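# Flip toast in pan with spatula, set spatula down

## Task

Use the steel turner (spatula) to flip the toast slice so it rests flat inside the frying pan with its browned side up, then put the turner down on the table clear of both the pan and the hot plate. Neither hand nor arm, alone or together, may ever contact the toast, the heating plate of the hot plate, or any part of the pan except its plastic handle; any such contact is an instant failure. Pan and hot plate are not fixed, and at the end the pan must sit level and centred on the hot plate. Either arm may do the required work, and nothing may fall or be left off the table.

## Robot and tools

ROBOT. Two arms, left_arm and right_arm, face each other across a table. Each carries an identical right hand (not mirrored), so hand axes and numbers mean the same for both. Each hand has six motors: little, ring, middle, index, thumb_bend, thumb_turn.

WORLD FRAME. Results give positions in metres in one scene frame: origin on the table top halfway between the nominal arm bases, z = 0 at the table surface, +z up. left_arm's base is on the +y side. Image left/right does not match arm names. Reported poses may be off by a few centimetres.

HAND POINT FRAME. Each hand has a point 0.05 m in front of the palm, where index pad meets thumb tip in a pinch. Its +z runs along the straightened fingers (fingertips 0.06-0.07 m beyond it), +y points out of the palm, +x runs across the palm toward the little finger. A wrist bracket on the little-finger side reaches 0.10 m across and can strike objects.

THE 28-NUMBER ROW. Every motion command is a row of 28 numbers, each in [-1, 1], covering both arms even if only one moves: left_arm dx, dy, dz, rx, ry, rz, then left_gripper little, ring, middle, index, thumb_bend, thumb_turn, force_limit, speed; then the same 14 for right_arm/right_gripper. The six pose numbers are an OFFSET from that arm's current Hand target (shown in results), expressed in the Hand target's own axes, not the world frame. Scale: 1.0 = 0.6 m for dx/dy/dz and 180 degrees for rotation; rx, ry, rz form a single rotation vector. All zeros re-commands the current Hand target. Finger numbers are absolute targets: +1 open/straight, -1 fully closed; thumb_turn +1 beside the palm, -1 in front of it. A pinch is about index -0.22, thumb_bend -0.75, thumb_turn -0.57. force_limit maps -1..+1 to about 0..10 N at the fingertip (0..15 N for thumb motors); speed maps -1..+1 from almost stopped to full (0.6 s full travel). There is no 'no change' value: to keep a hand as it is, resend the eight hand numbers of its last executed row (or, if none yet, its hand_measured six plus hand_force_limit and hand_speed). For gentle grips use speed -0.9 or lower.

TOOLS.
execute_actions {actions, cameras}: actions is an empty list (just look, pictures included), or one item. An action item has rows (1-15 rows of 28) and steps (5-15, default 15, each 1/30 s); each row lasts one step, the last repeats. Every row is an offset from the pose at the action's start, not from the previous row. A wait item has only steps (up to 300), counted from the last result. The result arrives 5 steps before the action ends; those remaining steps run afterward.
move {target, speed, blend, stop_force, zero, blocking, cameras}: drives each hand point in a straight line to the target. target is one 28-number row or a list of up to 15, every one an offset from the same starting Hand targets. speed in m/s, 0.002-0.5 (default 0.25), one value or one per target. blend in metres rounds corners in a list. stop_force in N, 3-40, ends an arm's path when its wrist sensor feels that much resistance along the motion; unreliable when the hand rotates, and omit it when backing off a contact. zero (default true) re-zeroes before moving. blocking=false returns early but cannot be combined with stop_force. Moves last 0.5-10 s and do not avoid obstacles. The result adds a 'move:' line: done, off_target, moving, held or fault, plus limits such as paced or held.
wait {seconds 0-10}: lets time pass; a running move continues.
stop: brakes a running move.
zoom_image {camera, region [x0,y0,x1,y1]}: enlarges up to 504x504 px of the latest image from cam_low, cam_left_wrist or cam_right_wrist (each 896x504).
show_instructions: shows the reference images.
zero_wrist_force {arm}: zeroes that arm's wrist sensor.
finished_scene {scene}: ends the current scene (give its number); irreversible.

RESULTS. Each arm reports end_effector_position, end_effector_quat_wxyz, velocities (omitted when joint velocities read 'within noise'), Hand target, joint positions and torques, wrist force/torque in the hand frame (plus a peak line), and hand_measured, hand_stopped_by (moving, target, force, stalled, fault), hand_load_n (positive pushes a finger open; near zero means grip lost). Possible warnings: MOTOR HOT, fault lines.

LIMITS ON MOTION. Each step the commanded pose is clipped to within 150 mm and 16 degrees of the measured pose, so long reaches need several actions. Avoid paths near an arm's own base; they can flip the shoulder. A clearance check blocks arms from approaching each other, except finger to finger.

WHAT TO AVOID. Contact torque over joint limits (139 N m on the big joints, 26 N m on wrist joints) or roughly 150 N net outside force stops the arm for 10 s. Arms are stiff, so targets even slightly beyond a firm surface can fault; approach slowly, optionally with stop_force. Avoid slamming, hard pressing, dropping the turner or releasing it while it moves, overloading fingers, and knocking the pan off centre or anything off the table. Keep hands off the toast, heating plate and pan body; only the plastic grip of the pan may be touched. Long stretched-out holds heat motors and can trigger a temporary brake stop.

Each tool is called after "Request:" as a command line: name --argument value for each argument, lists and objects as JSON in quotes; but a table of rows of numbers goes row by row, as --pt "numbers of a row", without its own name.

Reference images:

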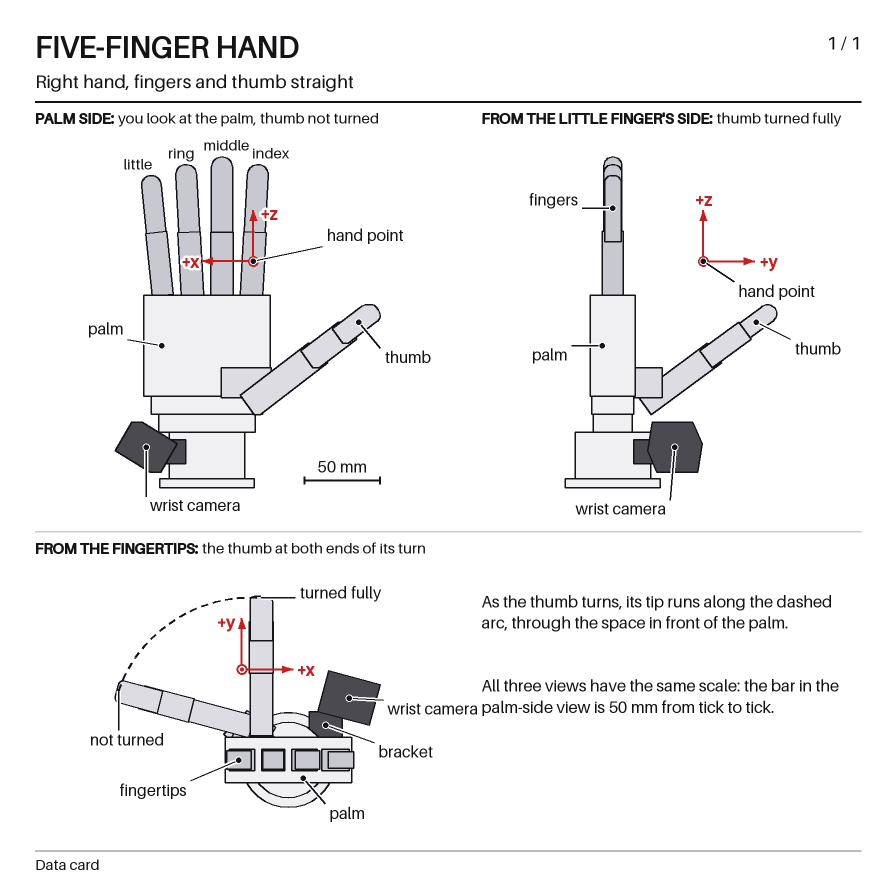

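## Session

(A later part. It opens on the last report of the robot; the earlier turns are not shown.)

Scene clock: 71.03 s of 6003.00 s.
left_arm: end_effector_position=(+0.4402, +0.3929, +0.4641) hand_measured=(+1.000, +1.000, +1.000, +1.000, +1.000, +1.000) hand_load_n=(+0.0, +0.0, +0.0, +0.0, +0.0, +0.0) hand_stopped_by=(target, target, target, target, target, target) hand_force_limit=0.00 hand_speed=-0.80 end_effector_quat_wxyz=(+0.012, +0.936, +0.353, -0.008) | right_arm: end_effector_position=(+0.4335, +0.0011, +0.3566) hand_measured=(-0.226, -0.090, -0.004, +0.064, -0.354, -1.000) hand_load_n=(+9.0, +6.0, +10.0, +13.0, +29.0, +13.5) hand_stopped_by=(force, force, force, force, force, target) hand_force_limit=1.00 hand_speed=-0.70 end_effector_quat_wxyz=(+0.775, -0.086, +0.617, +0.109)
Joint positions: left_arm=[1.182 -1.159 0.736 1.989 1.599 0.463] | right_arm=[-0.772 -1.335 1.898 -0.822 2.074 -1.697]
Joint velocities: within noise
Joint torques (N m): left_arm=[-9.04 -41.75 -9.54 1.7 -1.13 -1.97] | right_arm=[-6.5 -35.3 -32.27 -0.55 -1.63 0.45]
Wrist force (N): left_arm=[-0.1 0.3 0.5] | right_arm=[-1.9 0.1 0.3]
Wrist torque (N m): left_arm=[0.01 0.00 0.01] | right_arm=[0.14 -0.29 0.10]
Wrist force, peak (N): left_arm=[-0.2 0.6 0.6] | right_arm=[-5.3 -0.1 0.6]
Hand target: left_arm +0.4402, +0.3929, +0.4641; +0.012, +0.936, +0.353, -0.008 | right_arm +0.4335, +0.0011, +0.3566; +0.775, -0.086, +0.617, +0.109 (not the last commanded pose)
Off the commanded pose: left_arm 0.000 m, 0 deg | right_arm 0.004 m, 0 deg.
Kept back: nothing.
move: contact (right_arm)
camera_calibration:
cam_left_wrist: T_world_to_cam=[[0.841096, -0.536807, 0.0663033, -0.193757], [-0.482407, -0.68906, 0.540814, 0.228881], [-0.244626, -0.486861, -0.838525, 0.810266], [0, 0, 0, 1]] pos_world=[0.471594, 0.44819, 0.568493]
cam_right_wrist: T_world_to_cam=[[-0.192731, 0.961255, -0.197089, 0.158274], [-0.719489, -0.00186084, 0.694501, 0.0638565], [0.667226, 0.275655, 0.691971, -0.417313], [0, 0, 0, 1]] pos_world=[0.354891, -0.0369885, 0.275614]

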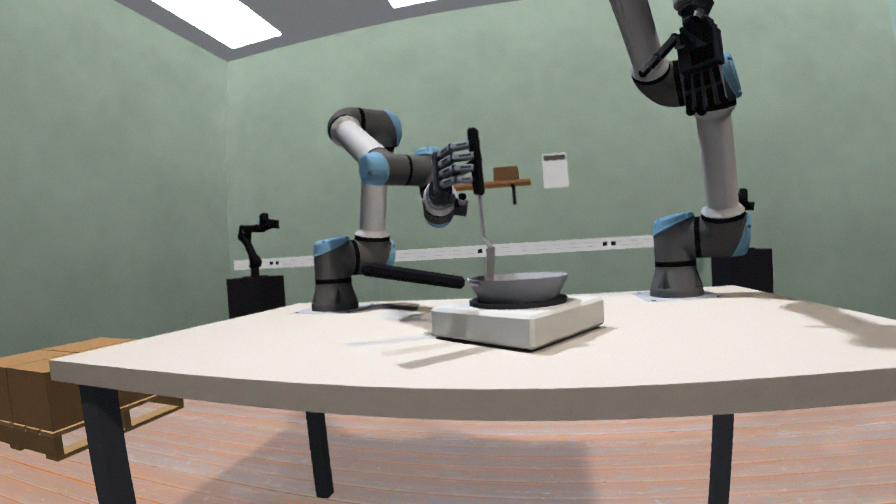

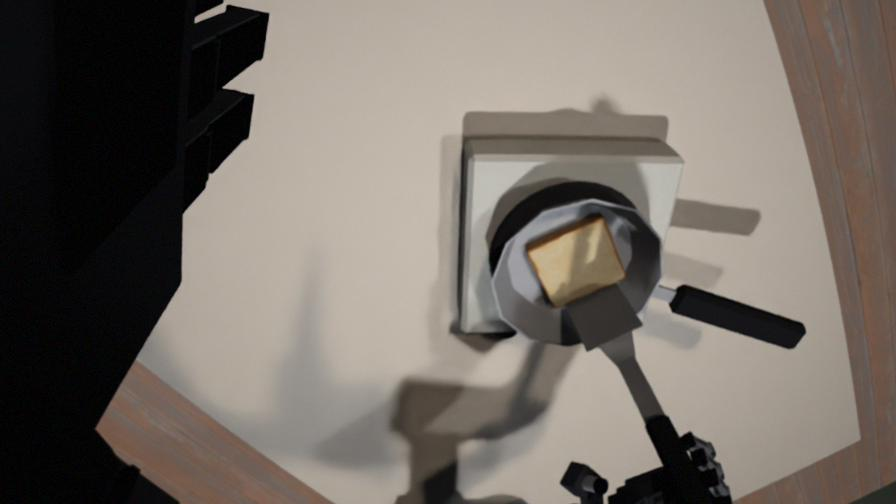

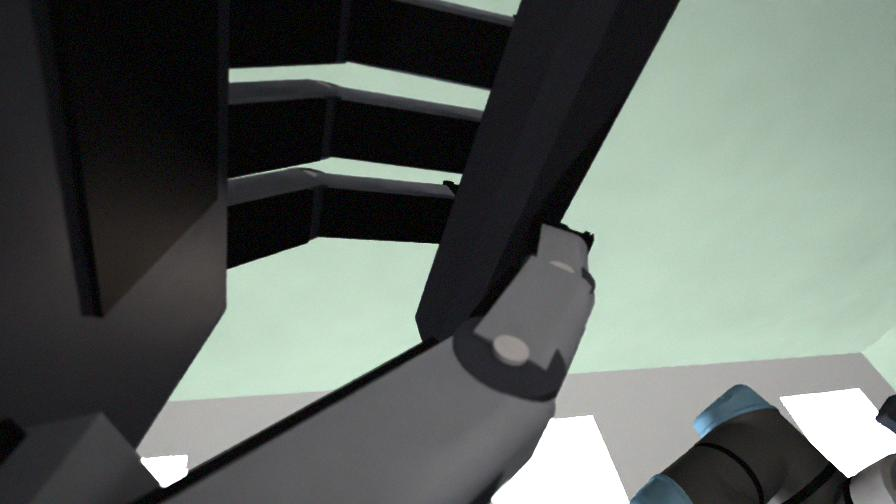

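Request:
move --target '[0,0,0,0,0,0,1,1,1,1,1,1,0,-0.8,-0.0024,0.0094,0.0043,0,0,0,-0.9,-0.9,-0.9,-0.9,-1,-1,1,-0.7]' --speed 0.02 --cameras '[]'

Request:
move --target '[0,0,0,0,0,0,1,1,1,1,1,1,0,-0.8,0.0195,0,-0.0045,0,0,0,-0.9,-0.9,-0.9,-0.9,-1,-1,1,-0.7]' --speed 0.01 --stop_force 3

Request:
zoom_image --camera "cam_left_wrist" --region '[480, 190, 680, 350]'

Scene clock: 72.43 s of 6003.00 s.
left_arm: end_effector_position=(+0.4402, +0.3929, +0.4641) hand_measured=(+1.000, +1.000, +1.000, +1.000, +1.000, +1.000) hand_load_n=(+0.0, +0.0, +0.0, +0.0, +0.0, +0.0) hand_stopped_by=(target, target, target, target, target, target) hand_force_limit=0.00 hand_speed=-0.80 end_effector_quat_wxyz=(+0.012, +0.936, +0.353, -0.008) | right_arm: end_effector_position=(+0.4340, +0.0072, +0.3586) hand_measured=(-0.226, -0.090, -0.004, +0.064, -0.354, -1.000) hand_load_n=(+8.5, +6.0, +9.5, +13.0, +29.0, +13.0) hand_stopped_by=(force, force, force, force, force, target) hand_force_limit=1.00 hand_speed=-0.70 end_effector_quat_wxyz=(+0.775, -0.086, +0.617, +0.109)
Joint positions: left_arm=[1.182 -1.159 0.736 1.989 1.599 0.463] | right_arm=[-0.764 -1.326 1.879 -0.814 2.082 -1.7]
Joint velocities: within noise
Joint torques (N m): left_arm=[-9.35 -41.12 -9.19 1.76 -1.15 -1.86] | right_arm=[-4.4 -32.08 -16.77 -2.33 0.54 -1.2]
Wrist force (N): left_arm=[-0.2 0.5 0.1] | right_arm=[3.3 0.3 -0.6]
Wrist torque (N m): left_arm=[0.06 0.03 0.01] | right_arm=[0.17 -0.26 0.13]
Wrist force, peak (N): left_arm=[-0.4 0.7 0.4] | right_arm=[3.5 0.0 -0.8]
Hand target: left_arm +0.4402, +0.3929, +0.4641; +0.012, +0.936, +0.353, -0.008 | right_arm +0.4340, +0.0071, +0.3586; +0.775, -0.086, +0.617, +0.109
Off the commanded pose: left_arm 0.000 m, 0 deg | right_arm 0.000 m, 0 deg.
Kept back: nothing.
move: done
No camera images: "cameras" was empty.

Scene clock: 73.77 s of 6003.00 s.
left_arm: end_effector_position=(+0.4402, +0.3929, +0.4641) hand_measured=(+1.000, +1.000, +1.000, +1.000, +1.000, +1.000) hand_load_n=(+0.0, +0.0, +0.0, +0.0, +0.0, +0.0) hand_stopped_by=(target, target, target, target, target, target) hand_force_limit=0.00 hand_speed=-0.80 end_effector_quat_wxyz=(+0.012, +0.936, +0.353, -0.008) | right_arm: end_effector_position=(+0.4340, +0.0072, +0.3566) hand_measured=(-0.226, -0.090, -0.004, +0.064, -0.354, -1.000) hand_load_n=(+8.5, +6.5, +9.5, +13.0, +29.0, +13.5) hand_stopped_by=(force, force, force, force, force, target) hand_force_limit=1.00 hand_speed=-0.70 end_effector_quat_wxyz=(+0.775, -0.086, +0.617, +0.109)
Joint positions: left_arm=[1.182 -1.159 0.736 1.989 1.599 0.463] | right_arm=[-0.764 -1.323 1.882 -0.82 2.082 -1.7]
Joint velocities: within noise
Joint torques (N m): left_arm=[-8.86 -41.2 -9.4 1.59 -1.16 -1.92] | right_arm=[4.26 -36.12 -32.19 -1.25 1.61 0.26]
Wrist force (N): left_arm=[-0.1 0.4 0.2] | right_arm=[-0.9 0.0 0.2]
Wrist torque (N m): left_arm=[0.04 0.01 0.01] | right_arm=[0.12 -0.31 0.10]
Wrist force, peak (N): left_arm=[-0.3 0.5 0.7] | right_arm=[-6.0 -0.3 1.0]
Hand target: left_arm +0.4402, +0.3929, +0.4641; +0.012, +0.936, +0.353, -0.008 | right_arm +0.4340, +0.0072, +0.3566; +0.775, -0.086, +0.617, +0.109 (not the last commanded pose)
Off the commanded pose: left_arm 0.000 m, 0 deg | right_arm 0.010 m, 0 deg.
Kept back: nothing.
move: contact (right_arm)
camera_calibration:
cam_left_wrist: T_world_to_cam=[[0.841096, -0.536807, 0.0663029, -0.193757], [-0.482407, -0.68906, 0.540814, 0.22888], [-0.244626, -0.486861, -0.838525, 0.810266], [0, 0, 0, 1]] pos_world=[0.471594, 0.44819, 0.568493]
cam_right_wrist: T_world_to_cam=[[-0.192719, 0.961276, -0.196999, 0.152529], [-0.71958, -0.00195492, 0.694407, 0.064304], [0.667131, 0.275582, 0.692092, -0.419396], [0, 0, 0, 1]] pos_world=[0.355459, -0.030919, 0.275655]

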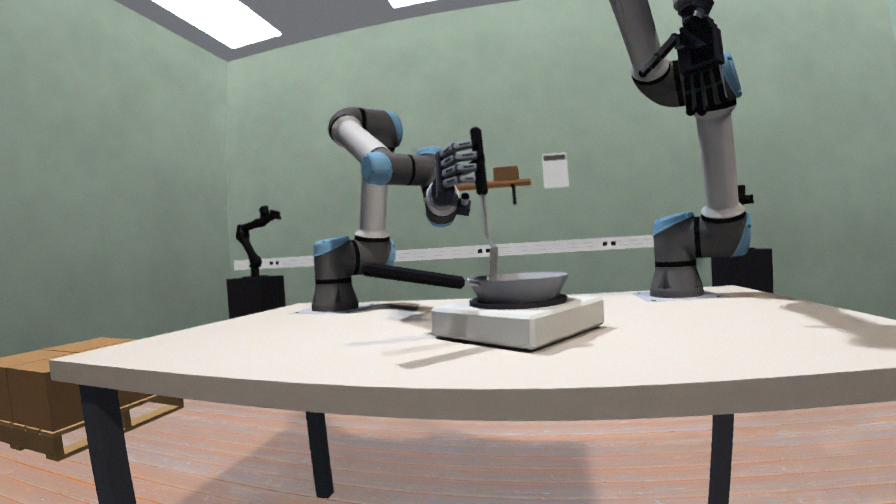

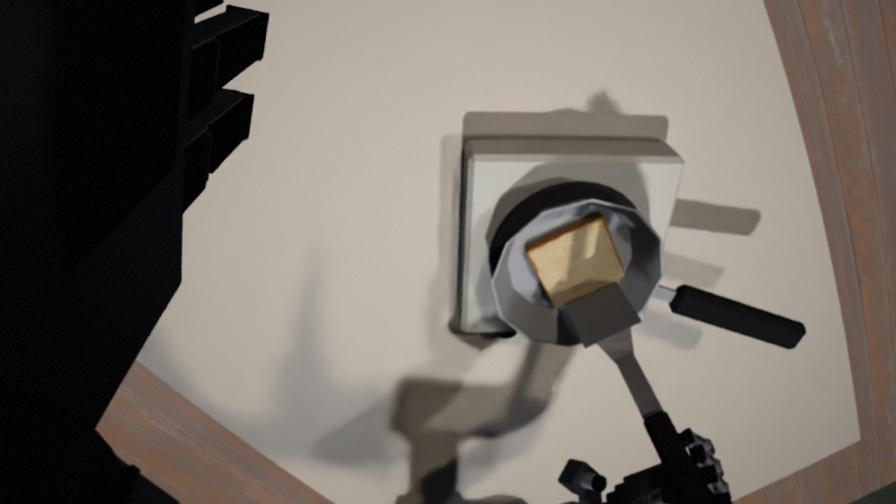

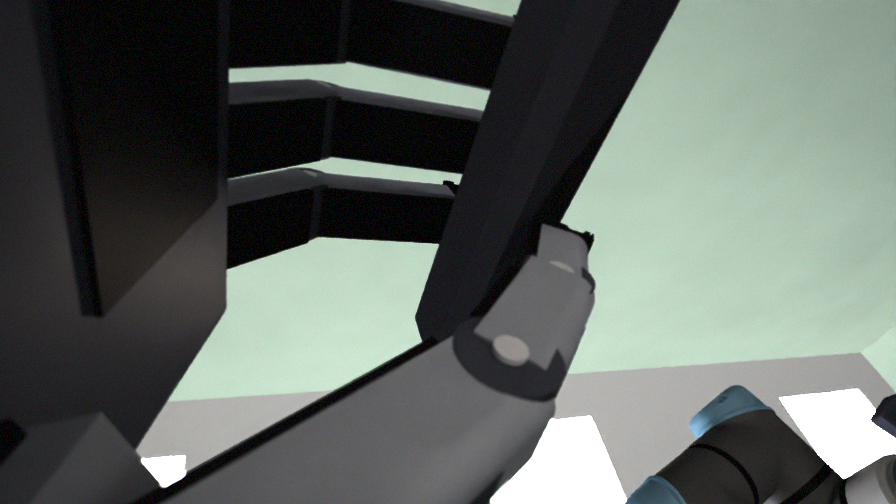

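Scaled by 2.520.

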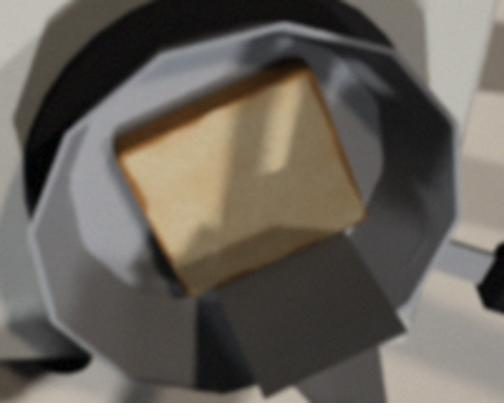

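Request:
move --target '[0,0,0,0,0,0,1,1,1,1,1,1,0,-0.8,-0.0065,0,0.0015,0,0,0,-0.9,-0.9,-0.9,-0.9,-1,-1,1,-0.7]' --speed 0.02 --cameras '[]'

Request:
move --target '[0,0,0,0,0,0,1,1,1,1,1,1,0,-0.8,0.0034,0.0311,0.0116,0,0,0,-0.9,-0.9,-0.9,-0.9,-1,-1,1,-0.7]' --speed 0.02 --stop_force 3

Request:
zoom_image --camera "cam_left_wrist" --region '[480, 190, 680, 350]'

Scene clock: 75.00 s of 6003.00 s.
left_arm: end_effector_position=(+0.4402, +0.3929, +0.4641) hand_measured=(+1.000, +1.000, +1.000, +1.000, +1.000, +1.000) hand_load_n=(+0.0, +0.0, +0.0, +0.0, -0.5, +0.0) hand_stopped_by=(target, target, target, target, target, target) hand_force_limit=0.00 hand_speed=-0.80 end_effector_quat_wxyz=(+0.012, +0.936, +0.353, -0.008) | right_arm: end_effector_position=(+0.4340, +0.0072, +0.3607) hand_measured=(-0.226, -0.090, -0.004, +0.064, -0.354, -1.000) hand_load_n=(+8.5, +6.0, +9.5, +12.5, +29.5, +13.0) hand_stopped_by=(force, force, force, force, force, target) hand_force_limit=1.00 hand_speed=-0.70 end_effector_quat_wxyz=(+0.775, -0.086, +0.616, +0.109)
Joint positions: left_arm=[1.182 -1.159 0.736 1.989 1.599 0.463] | right_arm=[-0.764 -1.329 1.877 -0.809 2.082 -1.7]
Joint velocities: within noise
Joint torques (N m): left_arm=[-9.27 -40.93 -9.63 1.77 -1.04 -1.87] | right_arm=[5.24 -31.47 -29.96 -2.74 1.49 0.06]
Wrist force (N): left_arm=[-0.2 0.4 0.4] | right_arm=[3.3 0.1 -0.6]
Wrist torque (N m): left_arm=[0.02 0.01 0.01] | right_arm=[0.13 -0.25 0.13]
Wrist force, peak (N): left_arm=[-0.4 0.3 0.7] | right_arm=[3.4 0.0 -0.6]
Hand target: left_arm +0.4402, +0.3929, +0.4641; +0.012, +0.936, +0.353, -0.008 | right_arm +0.4340, +0.0072, +0.3606; +0.775, -0.086, +0.617, +0.109
Off the commanded pose: left_arm 0.000 m, 0 deg | right_arm 0.000 m, 0 deg.
Kept back: nothing.
move: done
No camera images: "cameras" was empty.

Scene clock: 77.00 s of 6003.00 s.
left_arm: end_effector_position=(+0.4402, +0.3929, +0.4641) hand_measured=(+1.000, +1.000, +1.000, +1.000, +1.000, +1.000) hand_load_n=(+0.0, +0.0, +0.0, +0.0, +0.0, +0.0) hand_stopped_by=(target, target, target, target, target, target) hand_force_limit=0.00 hand_speed=-0.80 end_effector_quat_wxyz=(+0.012, +0.936, +0.353, -0.008) | right_arm: end_effector_position=(+0.4358, +0.0271, +0.3602) hand_measured=(-0.226, -0.090, -0.004, +0.064, -0.354, -1.000) hand_load_n=(+7.5, +6.0, +9.5, +13.5, +29.5, +13.5) hand_stopped_by=(force, force, force, force, force, target) hand_force_limit=1.00 hand_speed=-0.70 end_effector_quat_wxyz=(+0.775, -0.086, +0.617, +0.109)
Joint positions: left_arm=[1.182 -1.159 0.736 1.989 1.599 0.463] | right_arm=[-0.738 -1.288 1.825 -0.802 2.107 -1.708]
Joint velocities: within noise
Joint torques (N m): left_arm=[-9.23 -41.46 -8.9 1.86 -0.98 -1.84] | right_arm=[-6.51 -40.67 -8.09 -4.24 -2.41 2.4]
Wrist force (N): left_arm=[0.0 0.2 0.4] | right_arm=[2.6 -1.4 -0.9]
Wrist torque (N m): left_arm=[0.00 -0.02 0.02] | right_arm=[-0.01 -0.08 -0.19]
Wrist force, peak (N): left_arm=[-0.4 0.6 0.5] | right_arm=[3.2 -1.3 -1.2]
Hand target: left_arm +0.4402, +0.3929, +0.4641; +0.012, +0.936, +0.353, -0.008 | right_arm +0.4358, +0.0271, +0.3602; +0.775, -0.086, +0.617, +0.109
Off the commanded pose: left_arm 0.000 m, 0 deg | right_arm 0.000 m, 0 deg.
Kept back: nothing.
move: done
camera_calibration:
cam_left_wrist: T_world_to_cam=[[0.841096, -0.536807, 0.0663031, -0.193757], [-0.482407, -0.68906, 0.540814, 0.22888], [-0.244626, -0.486861, -0.838525, 0.810266], [0, 0, 0, 1]] pos_world=[0.471594, 0.448189, 0.568493]
cam_right_wrist: T_world_to_cam=[[-0.19271, 0.961282, -0.196977, 0.134414], [-0.719591, -0.00196873, 0.694396, 0.0631525], [0.667122, 0.27556, 0.692109, -0.428592], [0, 0, 0, 1]] pos_world=[0.35727, -0.0109826, 0.279256]

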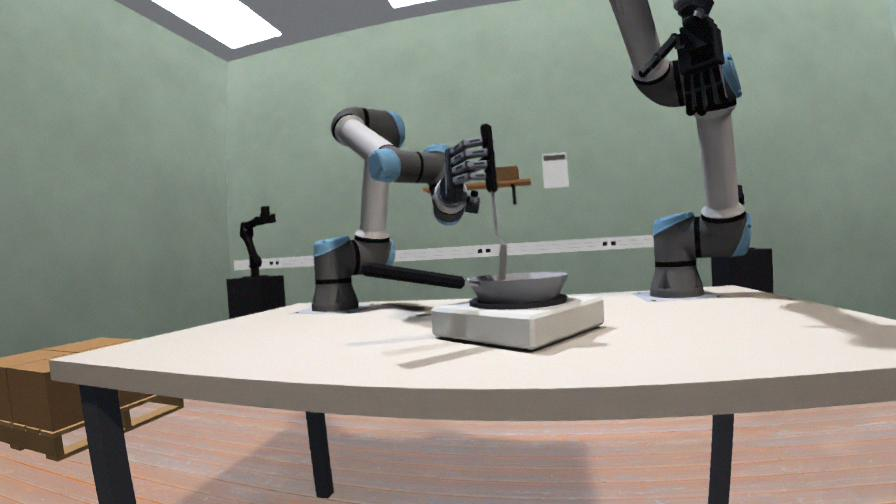

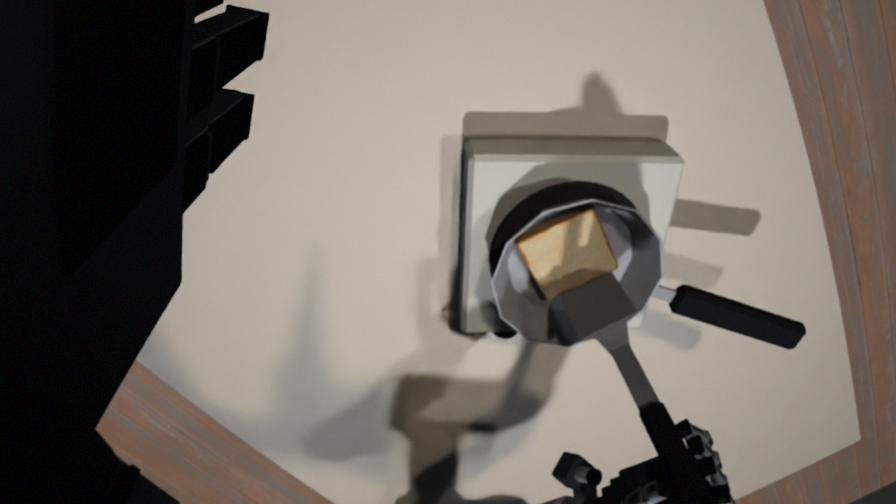

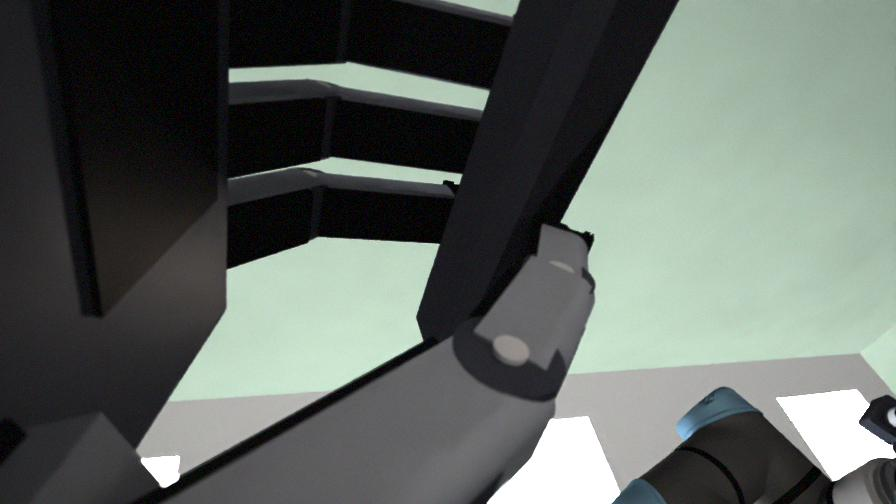

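Scaled by 2.520.

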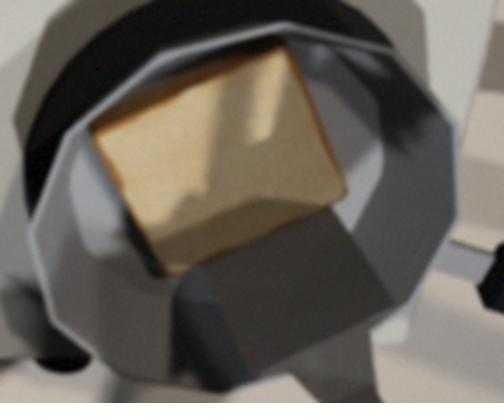

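Request:
move --target '[0,0,0,0,0,0,1,1,1,1,1,1,0,-0.8,0.0034,0.0311,0.0116,0,0,0,-0.9,-0.9,-0.9,-0.9,-1,-1,1,-0.7]' --speed 0.02 --stop_force 4

Request:
zoom_image --camera "cam_left_wrist" --region '[480, 190, 680, 350]'

Request:
zoom_image --camera "cam_low" --region '[430, 180, 600, 350]'

Scene clock: 79.33 s of 6003.00 s.
left_arm: end_effector_position=(+0.4402, +0.3929, +0.4641) hand_measured=(+1.000, +1.000, +1.000, +1.000, +1.000, +1.000) hand_load_n=(+0.0, +0.0, +0.0, +0.0, +0.0, +0.0) hand_stopped_by=(target, target, target, target, target, target) hand_force_limit=0.00 hand_speed=-0.80 end_effector_quat_wxyz=(+0.012, +0.936, +0.353, -0.008) | right_arm: end_effector_position=(+0.4377, +0.0470, +0.3598) hand_measured=(-0.226, -0.090, -0.004, +0.064, -0.354, -1.000) hand_load_n=(+8.0, +6.0, +9.5, +12.5, +29.5, +13.0) hand_stopped_by=(force, force, force, force, force, target) hand_force_limit=1.00 hand_speed=-0.70 end_effector_quat_wxyz=(+0.775, -0.086, +0.617, +0.109)
Joint positions: left_arm=[1.182 -1.159 0.736 1.989 1.599 0.463] | right_arm=[-0.713 -1.248 1.771 -0.792 2.13 -1.715]
Joint velocities: within noise
Joint torques (N m): left_arm=[-8.87 -41.01 -9.83 1.89 -1.04 -1.93] | right_arm=[-5.77 -42.06 -7.93 -4.06 -2.24 2.35]
Wrist force (N): left_arm=[-0.1 0.1 0.2] | right_arm=[2.5 -1.2 -0.7]
Wrist torque (N m): left_arm=[-0.01 0.01 0.00] | right_arm=[0.03 -0.13 -0.16]
Wrist force, peak (N): left_arm=[0.0 0.4 0.7] | right_arm=[3.1 -1.6 -1.3]
Hand target: left_arm +0.4402, +0.3929, +0.4641; +0.012, +0.936, +0.353, -0.008 | right_arm +0.4377, +0.0470, +0.3598; +0.775, -0.086, +0.617, +0.109
Off the commanded pose: left_arm 0.000 m, 0 deg | right_arm 0.000 m, 0 deg.
Kept back: nothing.
move: done
camera_calibration:
cam_left_wrist: T_world_to_cam=[[0.841096, -0.536807, 0.066303, -0.193757], [-0.482407, -0.68906, 0.540814, 0.22888], [-0.244626, -0.486861, -0.838525, 0.810266], [0, 0, 0, 1]] pos_world=[0.471594, 0.44819, 0.568493]
cam_right_wrist: T_world_to_cam=[[-0.192708, 0.961281, -0.196983, 0.115525], [-0.719592, -0.00196284, 0.694394, 0.0647868], [0.667121, 0.275563, 0.692109, -0.435019], [0, 0, 0, 1]] pos_world=[0.359093, 0.00894989, 0.278849]

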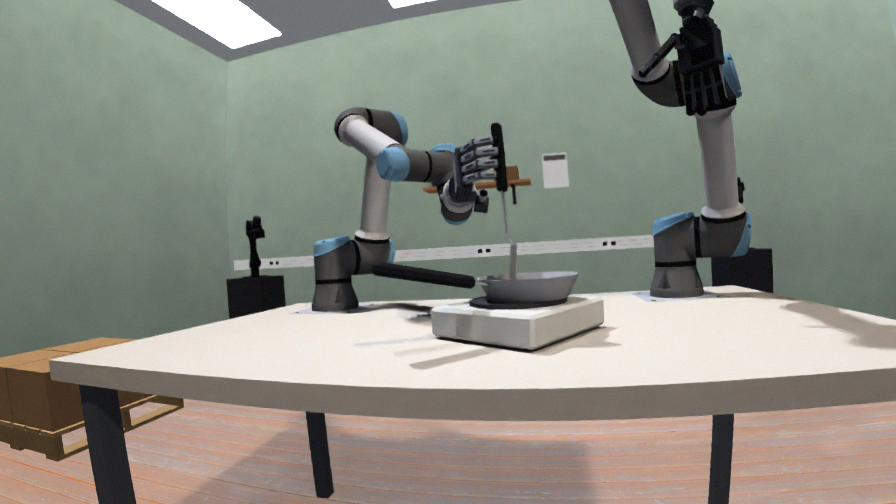

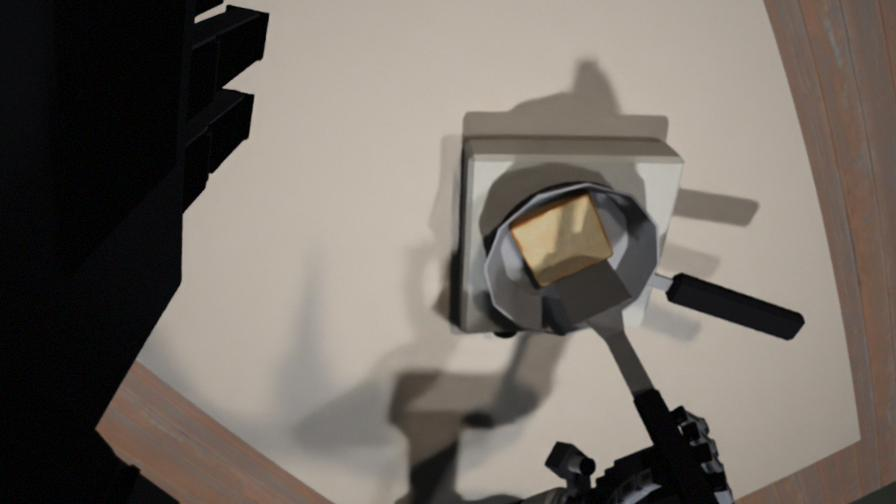

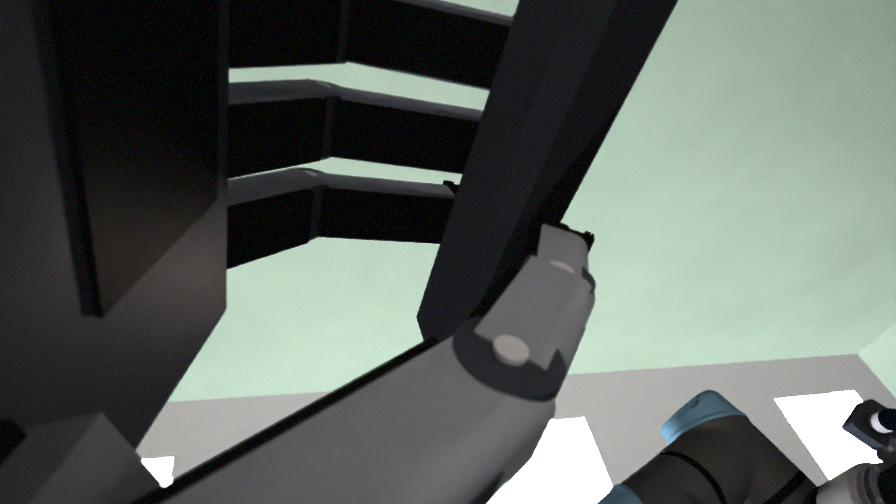

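Scaled by 2.520.

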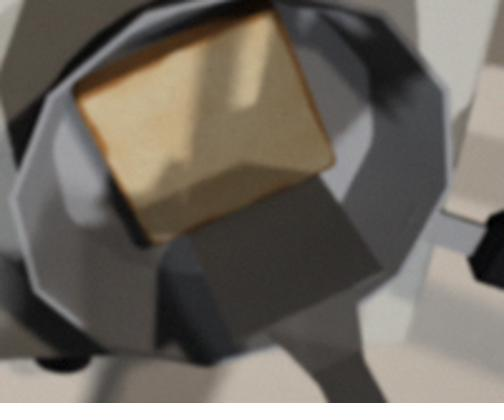

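Scaled by 2.965.

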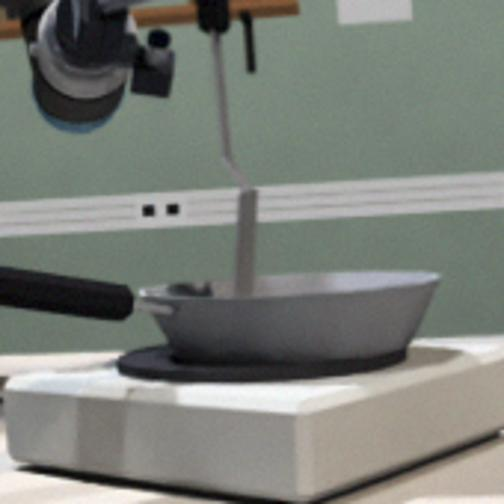

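Request:
move --target '[0,0,0,0,0,0,1,1,1,1,1,1,0,-0.8,-0.0083,-0.1157,-0.0437,0.0105,-0.0179,0.0454,-0.9,-0.9,-0.9,-0.9,-1,-1,1,-0.7]' --speed 0.04

Request:
zoom_image --camera "cam_left_wrist" --region '[480, 190, 680, 350]'

Request:
zoom_image --camera "cam_low" --region '[430, 180, 600, 350]'

Scene clock: 83.03 s of 6003.00 s.
left_arm: end_effector_position=(+0.4402, +0.3929, +0.4641) hand_measured=(+1.000, +1.000, +1.000, +1.000, +1.000, +1.000) hand_load_n=(+0.0, +0.0, +0.0, +0.0, +0.0, +0.0) hand_stopped_by=(target, target, target, target, target, target) hand_force_limit=0.00 hand_speed=-0.80 end_effector_quat_wxyz=(+0.012, +0.936, +0.353, -0.008) | right_arm: end_effector_position=(+0.4311, -0.0272, +0.3587) hand_measured=(-0.226, -0.090, -0.004, +0.064, -0.354, -1.000) hand_load_n=(+9.0, +6.0, +9.5, +13.0, +29.0, +13.5) hand_stopped_by=(force, force, force, force, force, target) hand_force_limit=1.00 hand_speed=-0.70 end_effector_quat_wxyz=(+0.784, -0.026, +0.601, +0.156) end_effector_velocity=(+0.001, +0.002, +0.001) end_effector_angular_velocity=(-0.007, +0.000, -0.001)
Joint positions: left_arm=[1.182 -1.159 0.736 1.989 1.599 0.463] | right_arm=[-0.791 -1.345 1.974 -0.953 2.085 -1.581]
Joint velocities: left_arm=[within noise] | right_arm=[0.001 0.002 -0.006 0.007 0 -0.006]
Joint torques (N m): left_arm=[-9.12 -41.22 -9.07 1.9 -1.07 -1.89] | right_arm=[7.17 -18.1 -34.68 -0.97 0.22 -1.78]
Wrist force (N): left_arm=[-0.3 0.4 0.4] | right_arm=[3.0 0.0 -0.7]
Wrist torque (N m): left_arm=[0.03 0.03 0.01] | right_arm=[0.13 -0.21 0.10]
Wrist force, peak (N): left_arm=[0.0 0.5 0.7] | right_arm=[3.4 -0.2 -0.5]
Hand target: left_arm +0.4402, +0.3929, +0.4641; +0.012, +0.936, +0.353, -0.008 | right_arm +0.4311, -0.0271, +0.3587; +0.784, -0.026, +0.601, +0.156
Off the commanded pose: left_arm 0.000 m, 0 deg | right_arm 0.000 m, 0 deg.
Kept back: nothing.
move: done
camera_calibration:
cam_left_wrist: T_world_to_cam=[[0.841096, -0.536807, 0.0663029, -0.193757], [-0.482407, -0.68906, 0.540814, 0.22888], [-0.244626, -0.486861, -0.838525, 0.810266], [0, 0, 0, 1]] pos_world=[0.471594, 0.44819, 0.568493]
cam_right_wrist: T_world_to_cam=[[-0.19101, 0.980445, -0.0473515, 0.131538], [-0.729022, -0.109395, 0.675692, 0.0685444], [0.657299, 0.163584, 0.735662, -0.423831], [0, 0, 0, 1]] pos_world=[0.353679, -0.0521356, 0.27171]

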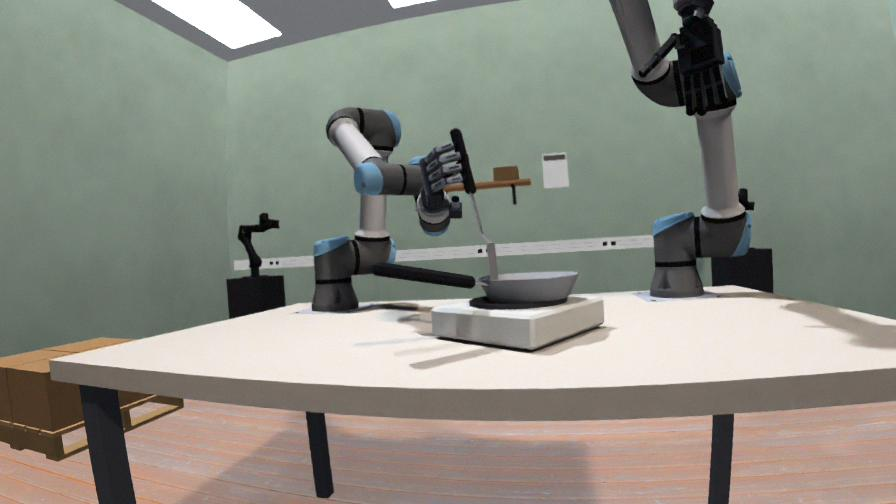

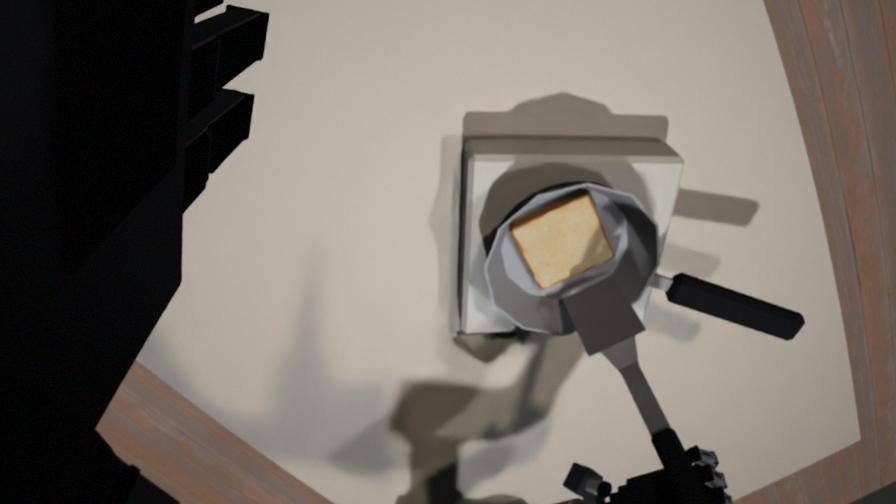

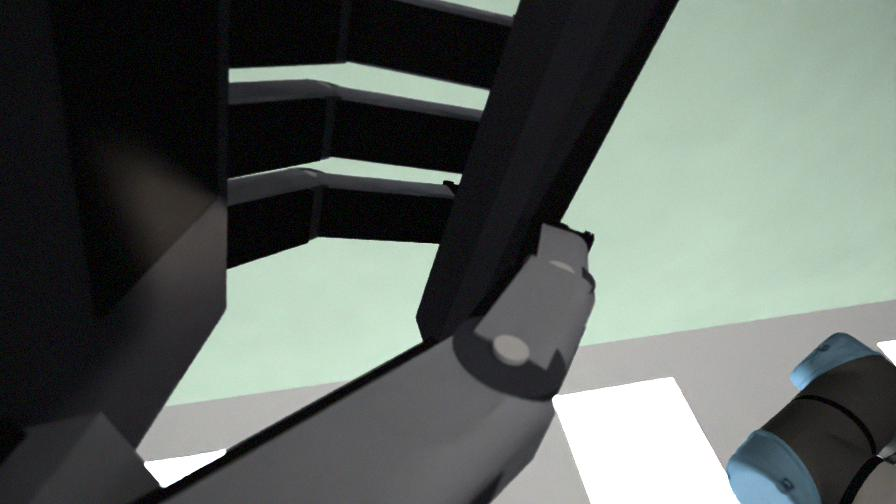

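Scaled by 2.520.

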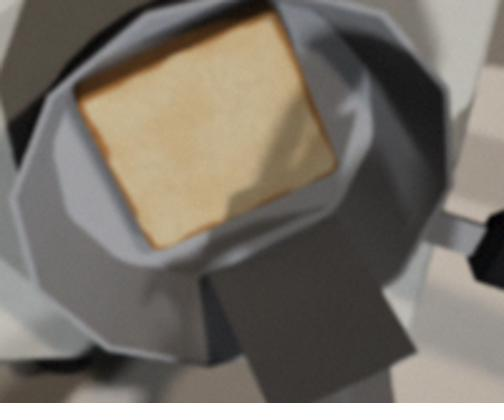

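Scaled by 2.965.

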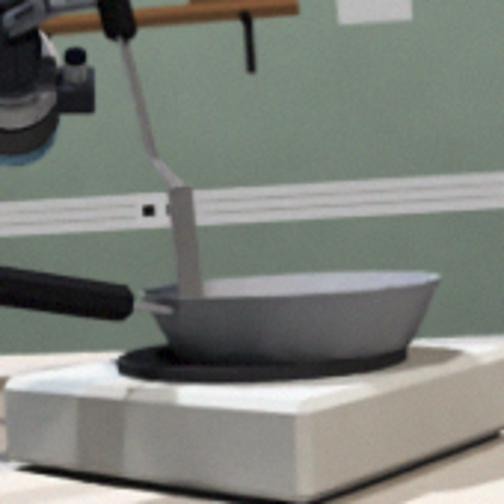

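Request:
move --target '[0,0,0,0,0,0,1,1,1,1,1,1,0,-0.8,-0.0116,-0.0461,-0.0154,0,0,0,-0.9,-0.9,-0.9,-0.9,-1,-1,1,-0.7]' --speed 0.02 --stop_force 6

Request:
zoom_image --camera "cam_left_wrist" --region '[480, 190, 680, 350]'

Request:
zoom_image --camera "cam_low" --region '[430, 180, 600, 350]'

Scene clock: 85.87 s of 6003.00 s.
left_arm: end_effector_position=(+0.4402, +0.3929, +0.4641) hand_measured=(+1.000, +1.000, +1.000, +1.000, +1.000, +1.000) hand_load_n=(+0.0, +0.0, +0.0, -0.5, +0.0, +0.0) hand_stopped_by=(target, target, target, target, target, target) hand_force_limit=0.00 hand_speed=-0.80 end_effector_quat_wxyz=(+0.012, +0.936, +0.353, -0.008) | right_arm: end_effector_position=(+0.4286, -0.0569, +0.3587) hand_measured=(-0.226, -0.090, -0.004, +0.064, -0.354, -1.000) hand_load_n=(+4.0, +9.5, +11.0, +15.0, +26.5, +12.0) hand_stopped_by=(force, force, force, force, force, target) hand_force_limit=1.00 hand_speed=-0.70 end_effector_quat_wxyz=(+0.784, -0.026, +0.601, +0.156)
Joint positions: left_arm=[1.182 -1.159 0.736 1.989 1.599 0.463] | right_arm=[-0.837 -1.403 2.047 -0.959 2.041 -1.564]
Joint velocities: within noise
Joint torques (N m): left_arm=[-8.73 -41.1 -9.48 2.01 -0.94 -1.8] | right_arm=[5.82 -15.17 -33.94 -1.58 2.07 -2.07]
Wrist force (N): left_arm=[0.0 0.0 0.3] | right_arm=[2.9 1.5 -0.7]
Wrist torque (N m): left_arm=[-0.02 -0.01 0.01] | right_arm=[0.18 -0.21 0.48]
Wrist force, peak (N): left_arm=[-0.6 0.3 0.6] | right_arm=[3.4 1.3 -0.6]
Hand target: left_arm +0.4402, +0.3929, +0.4641; +0.012, +0.936, +0.353, -0.008 | right_arm +0.4286, -0.0569, +0.3587; +0.784, -0.026, +0.601, +0.156
Off the commanded pose: left_arm 0.000 m, 0 deg | right_arm 0.000 m, 0 deg.
Kept back: nothing.
move: done
camera_calibration:
cam_left_wrist: T_world_to_cam=[[0.841096, -0.536807, 0.0663032, -0.193757], [-0.482407, -0.68906, 0.540814, 0.22888], [-0.244626, -0.486861, -0.838525, 0.810266], [0, 0, 0, 1]] pos_world=[0.471594, 0.448189, 0.568493]
cam_right_wrist: T_world_to_cam=[[-0.190925, 0.980449, -0.0476147, 0.160226], [-0.729058, -0.109156, 0.675691, 0.0634559], [0.657283, 0.16372, 0.735645, -0.417316], [0, 0, 0, 1]] pos_world=[0.351149, -0.0818439, 0.271749]

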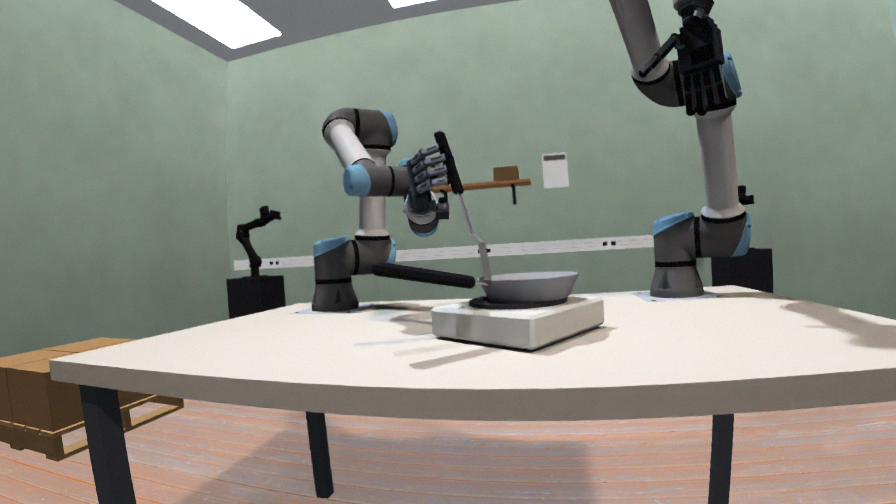

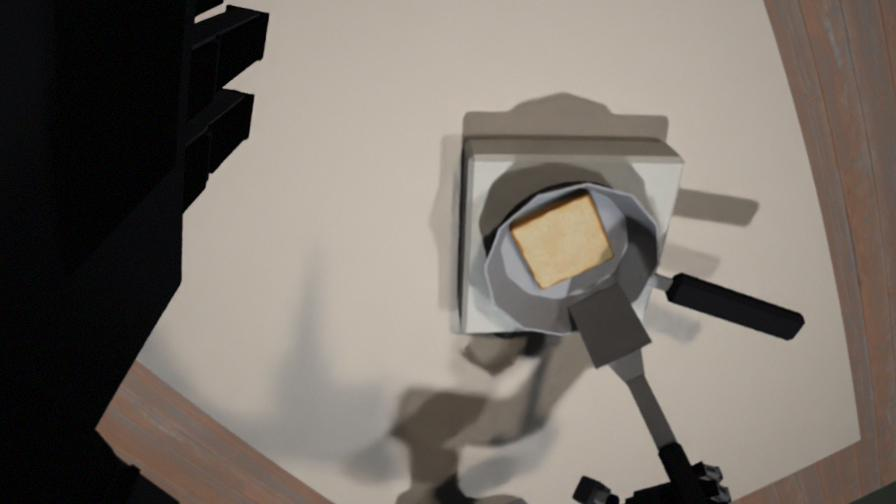

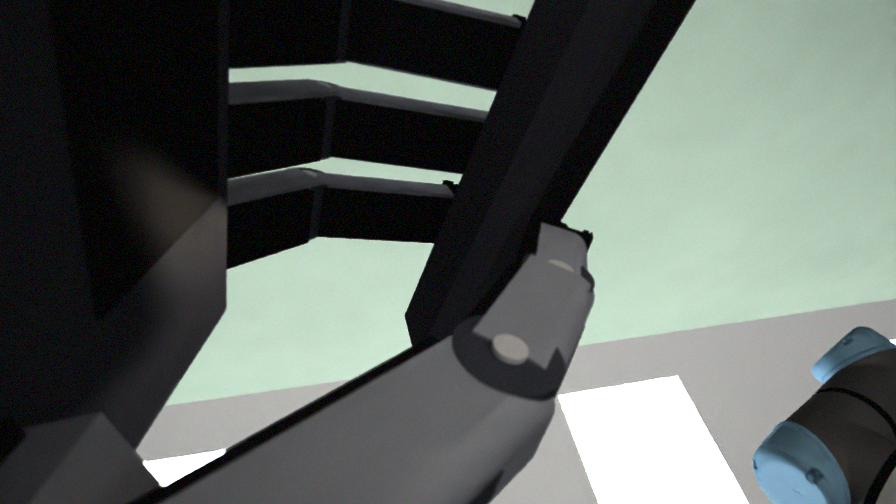

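Scaled by 2.520.

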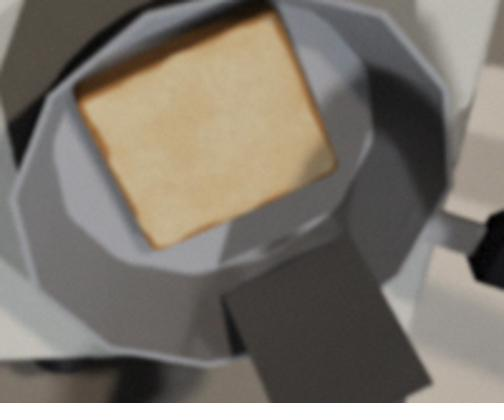

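Scaled by 2.965.

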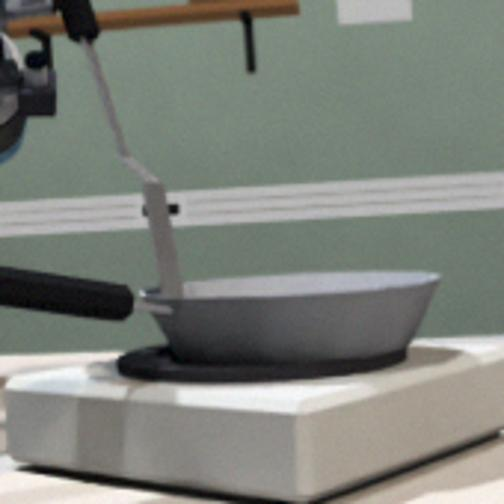

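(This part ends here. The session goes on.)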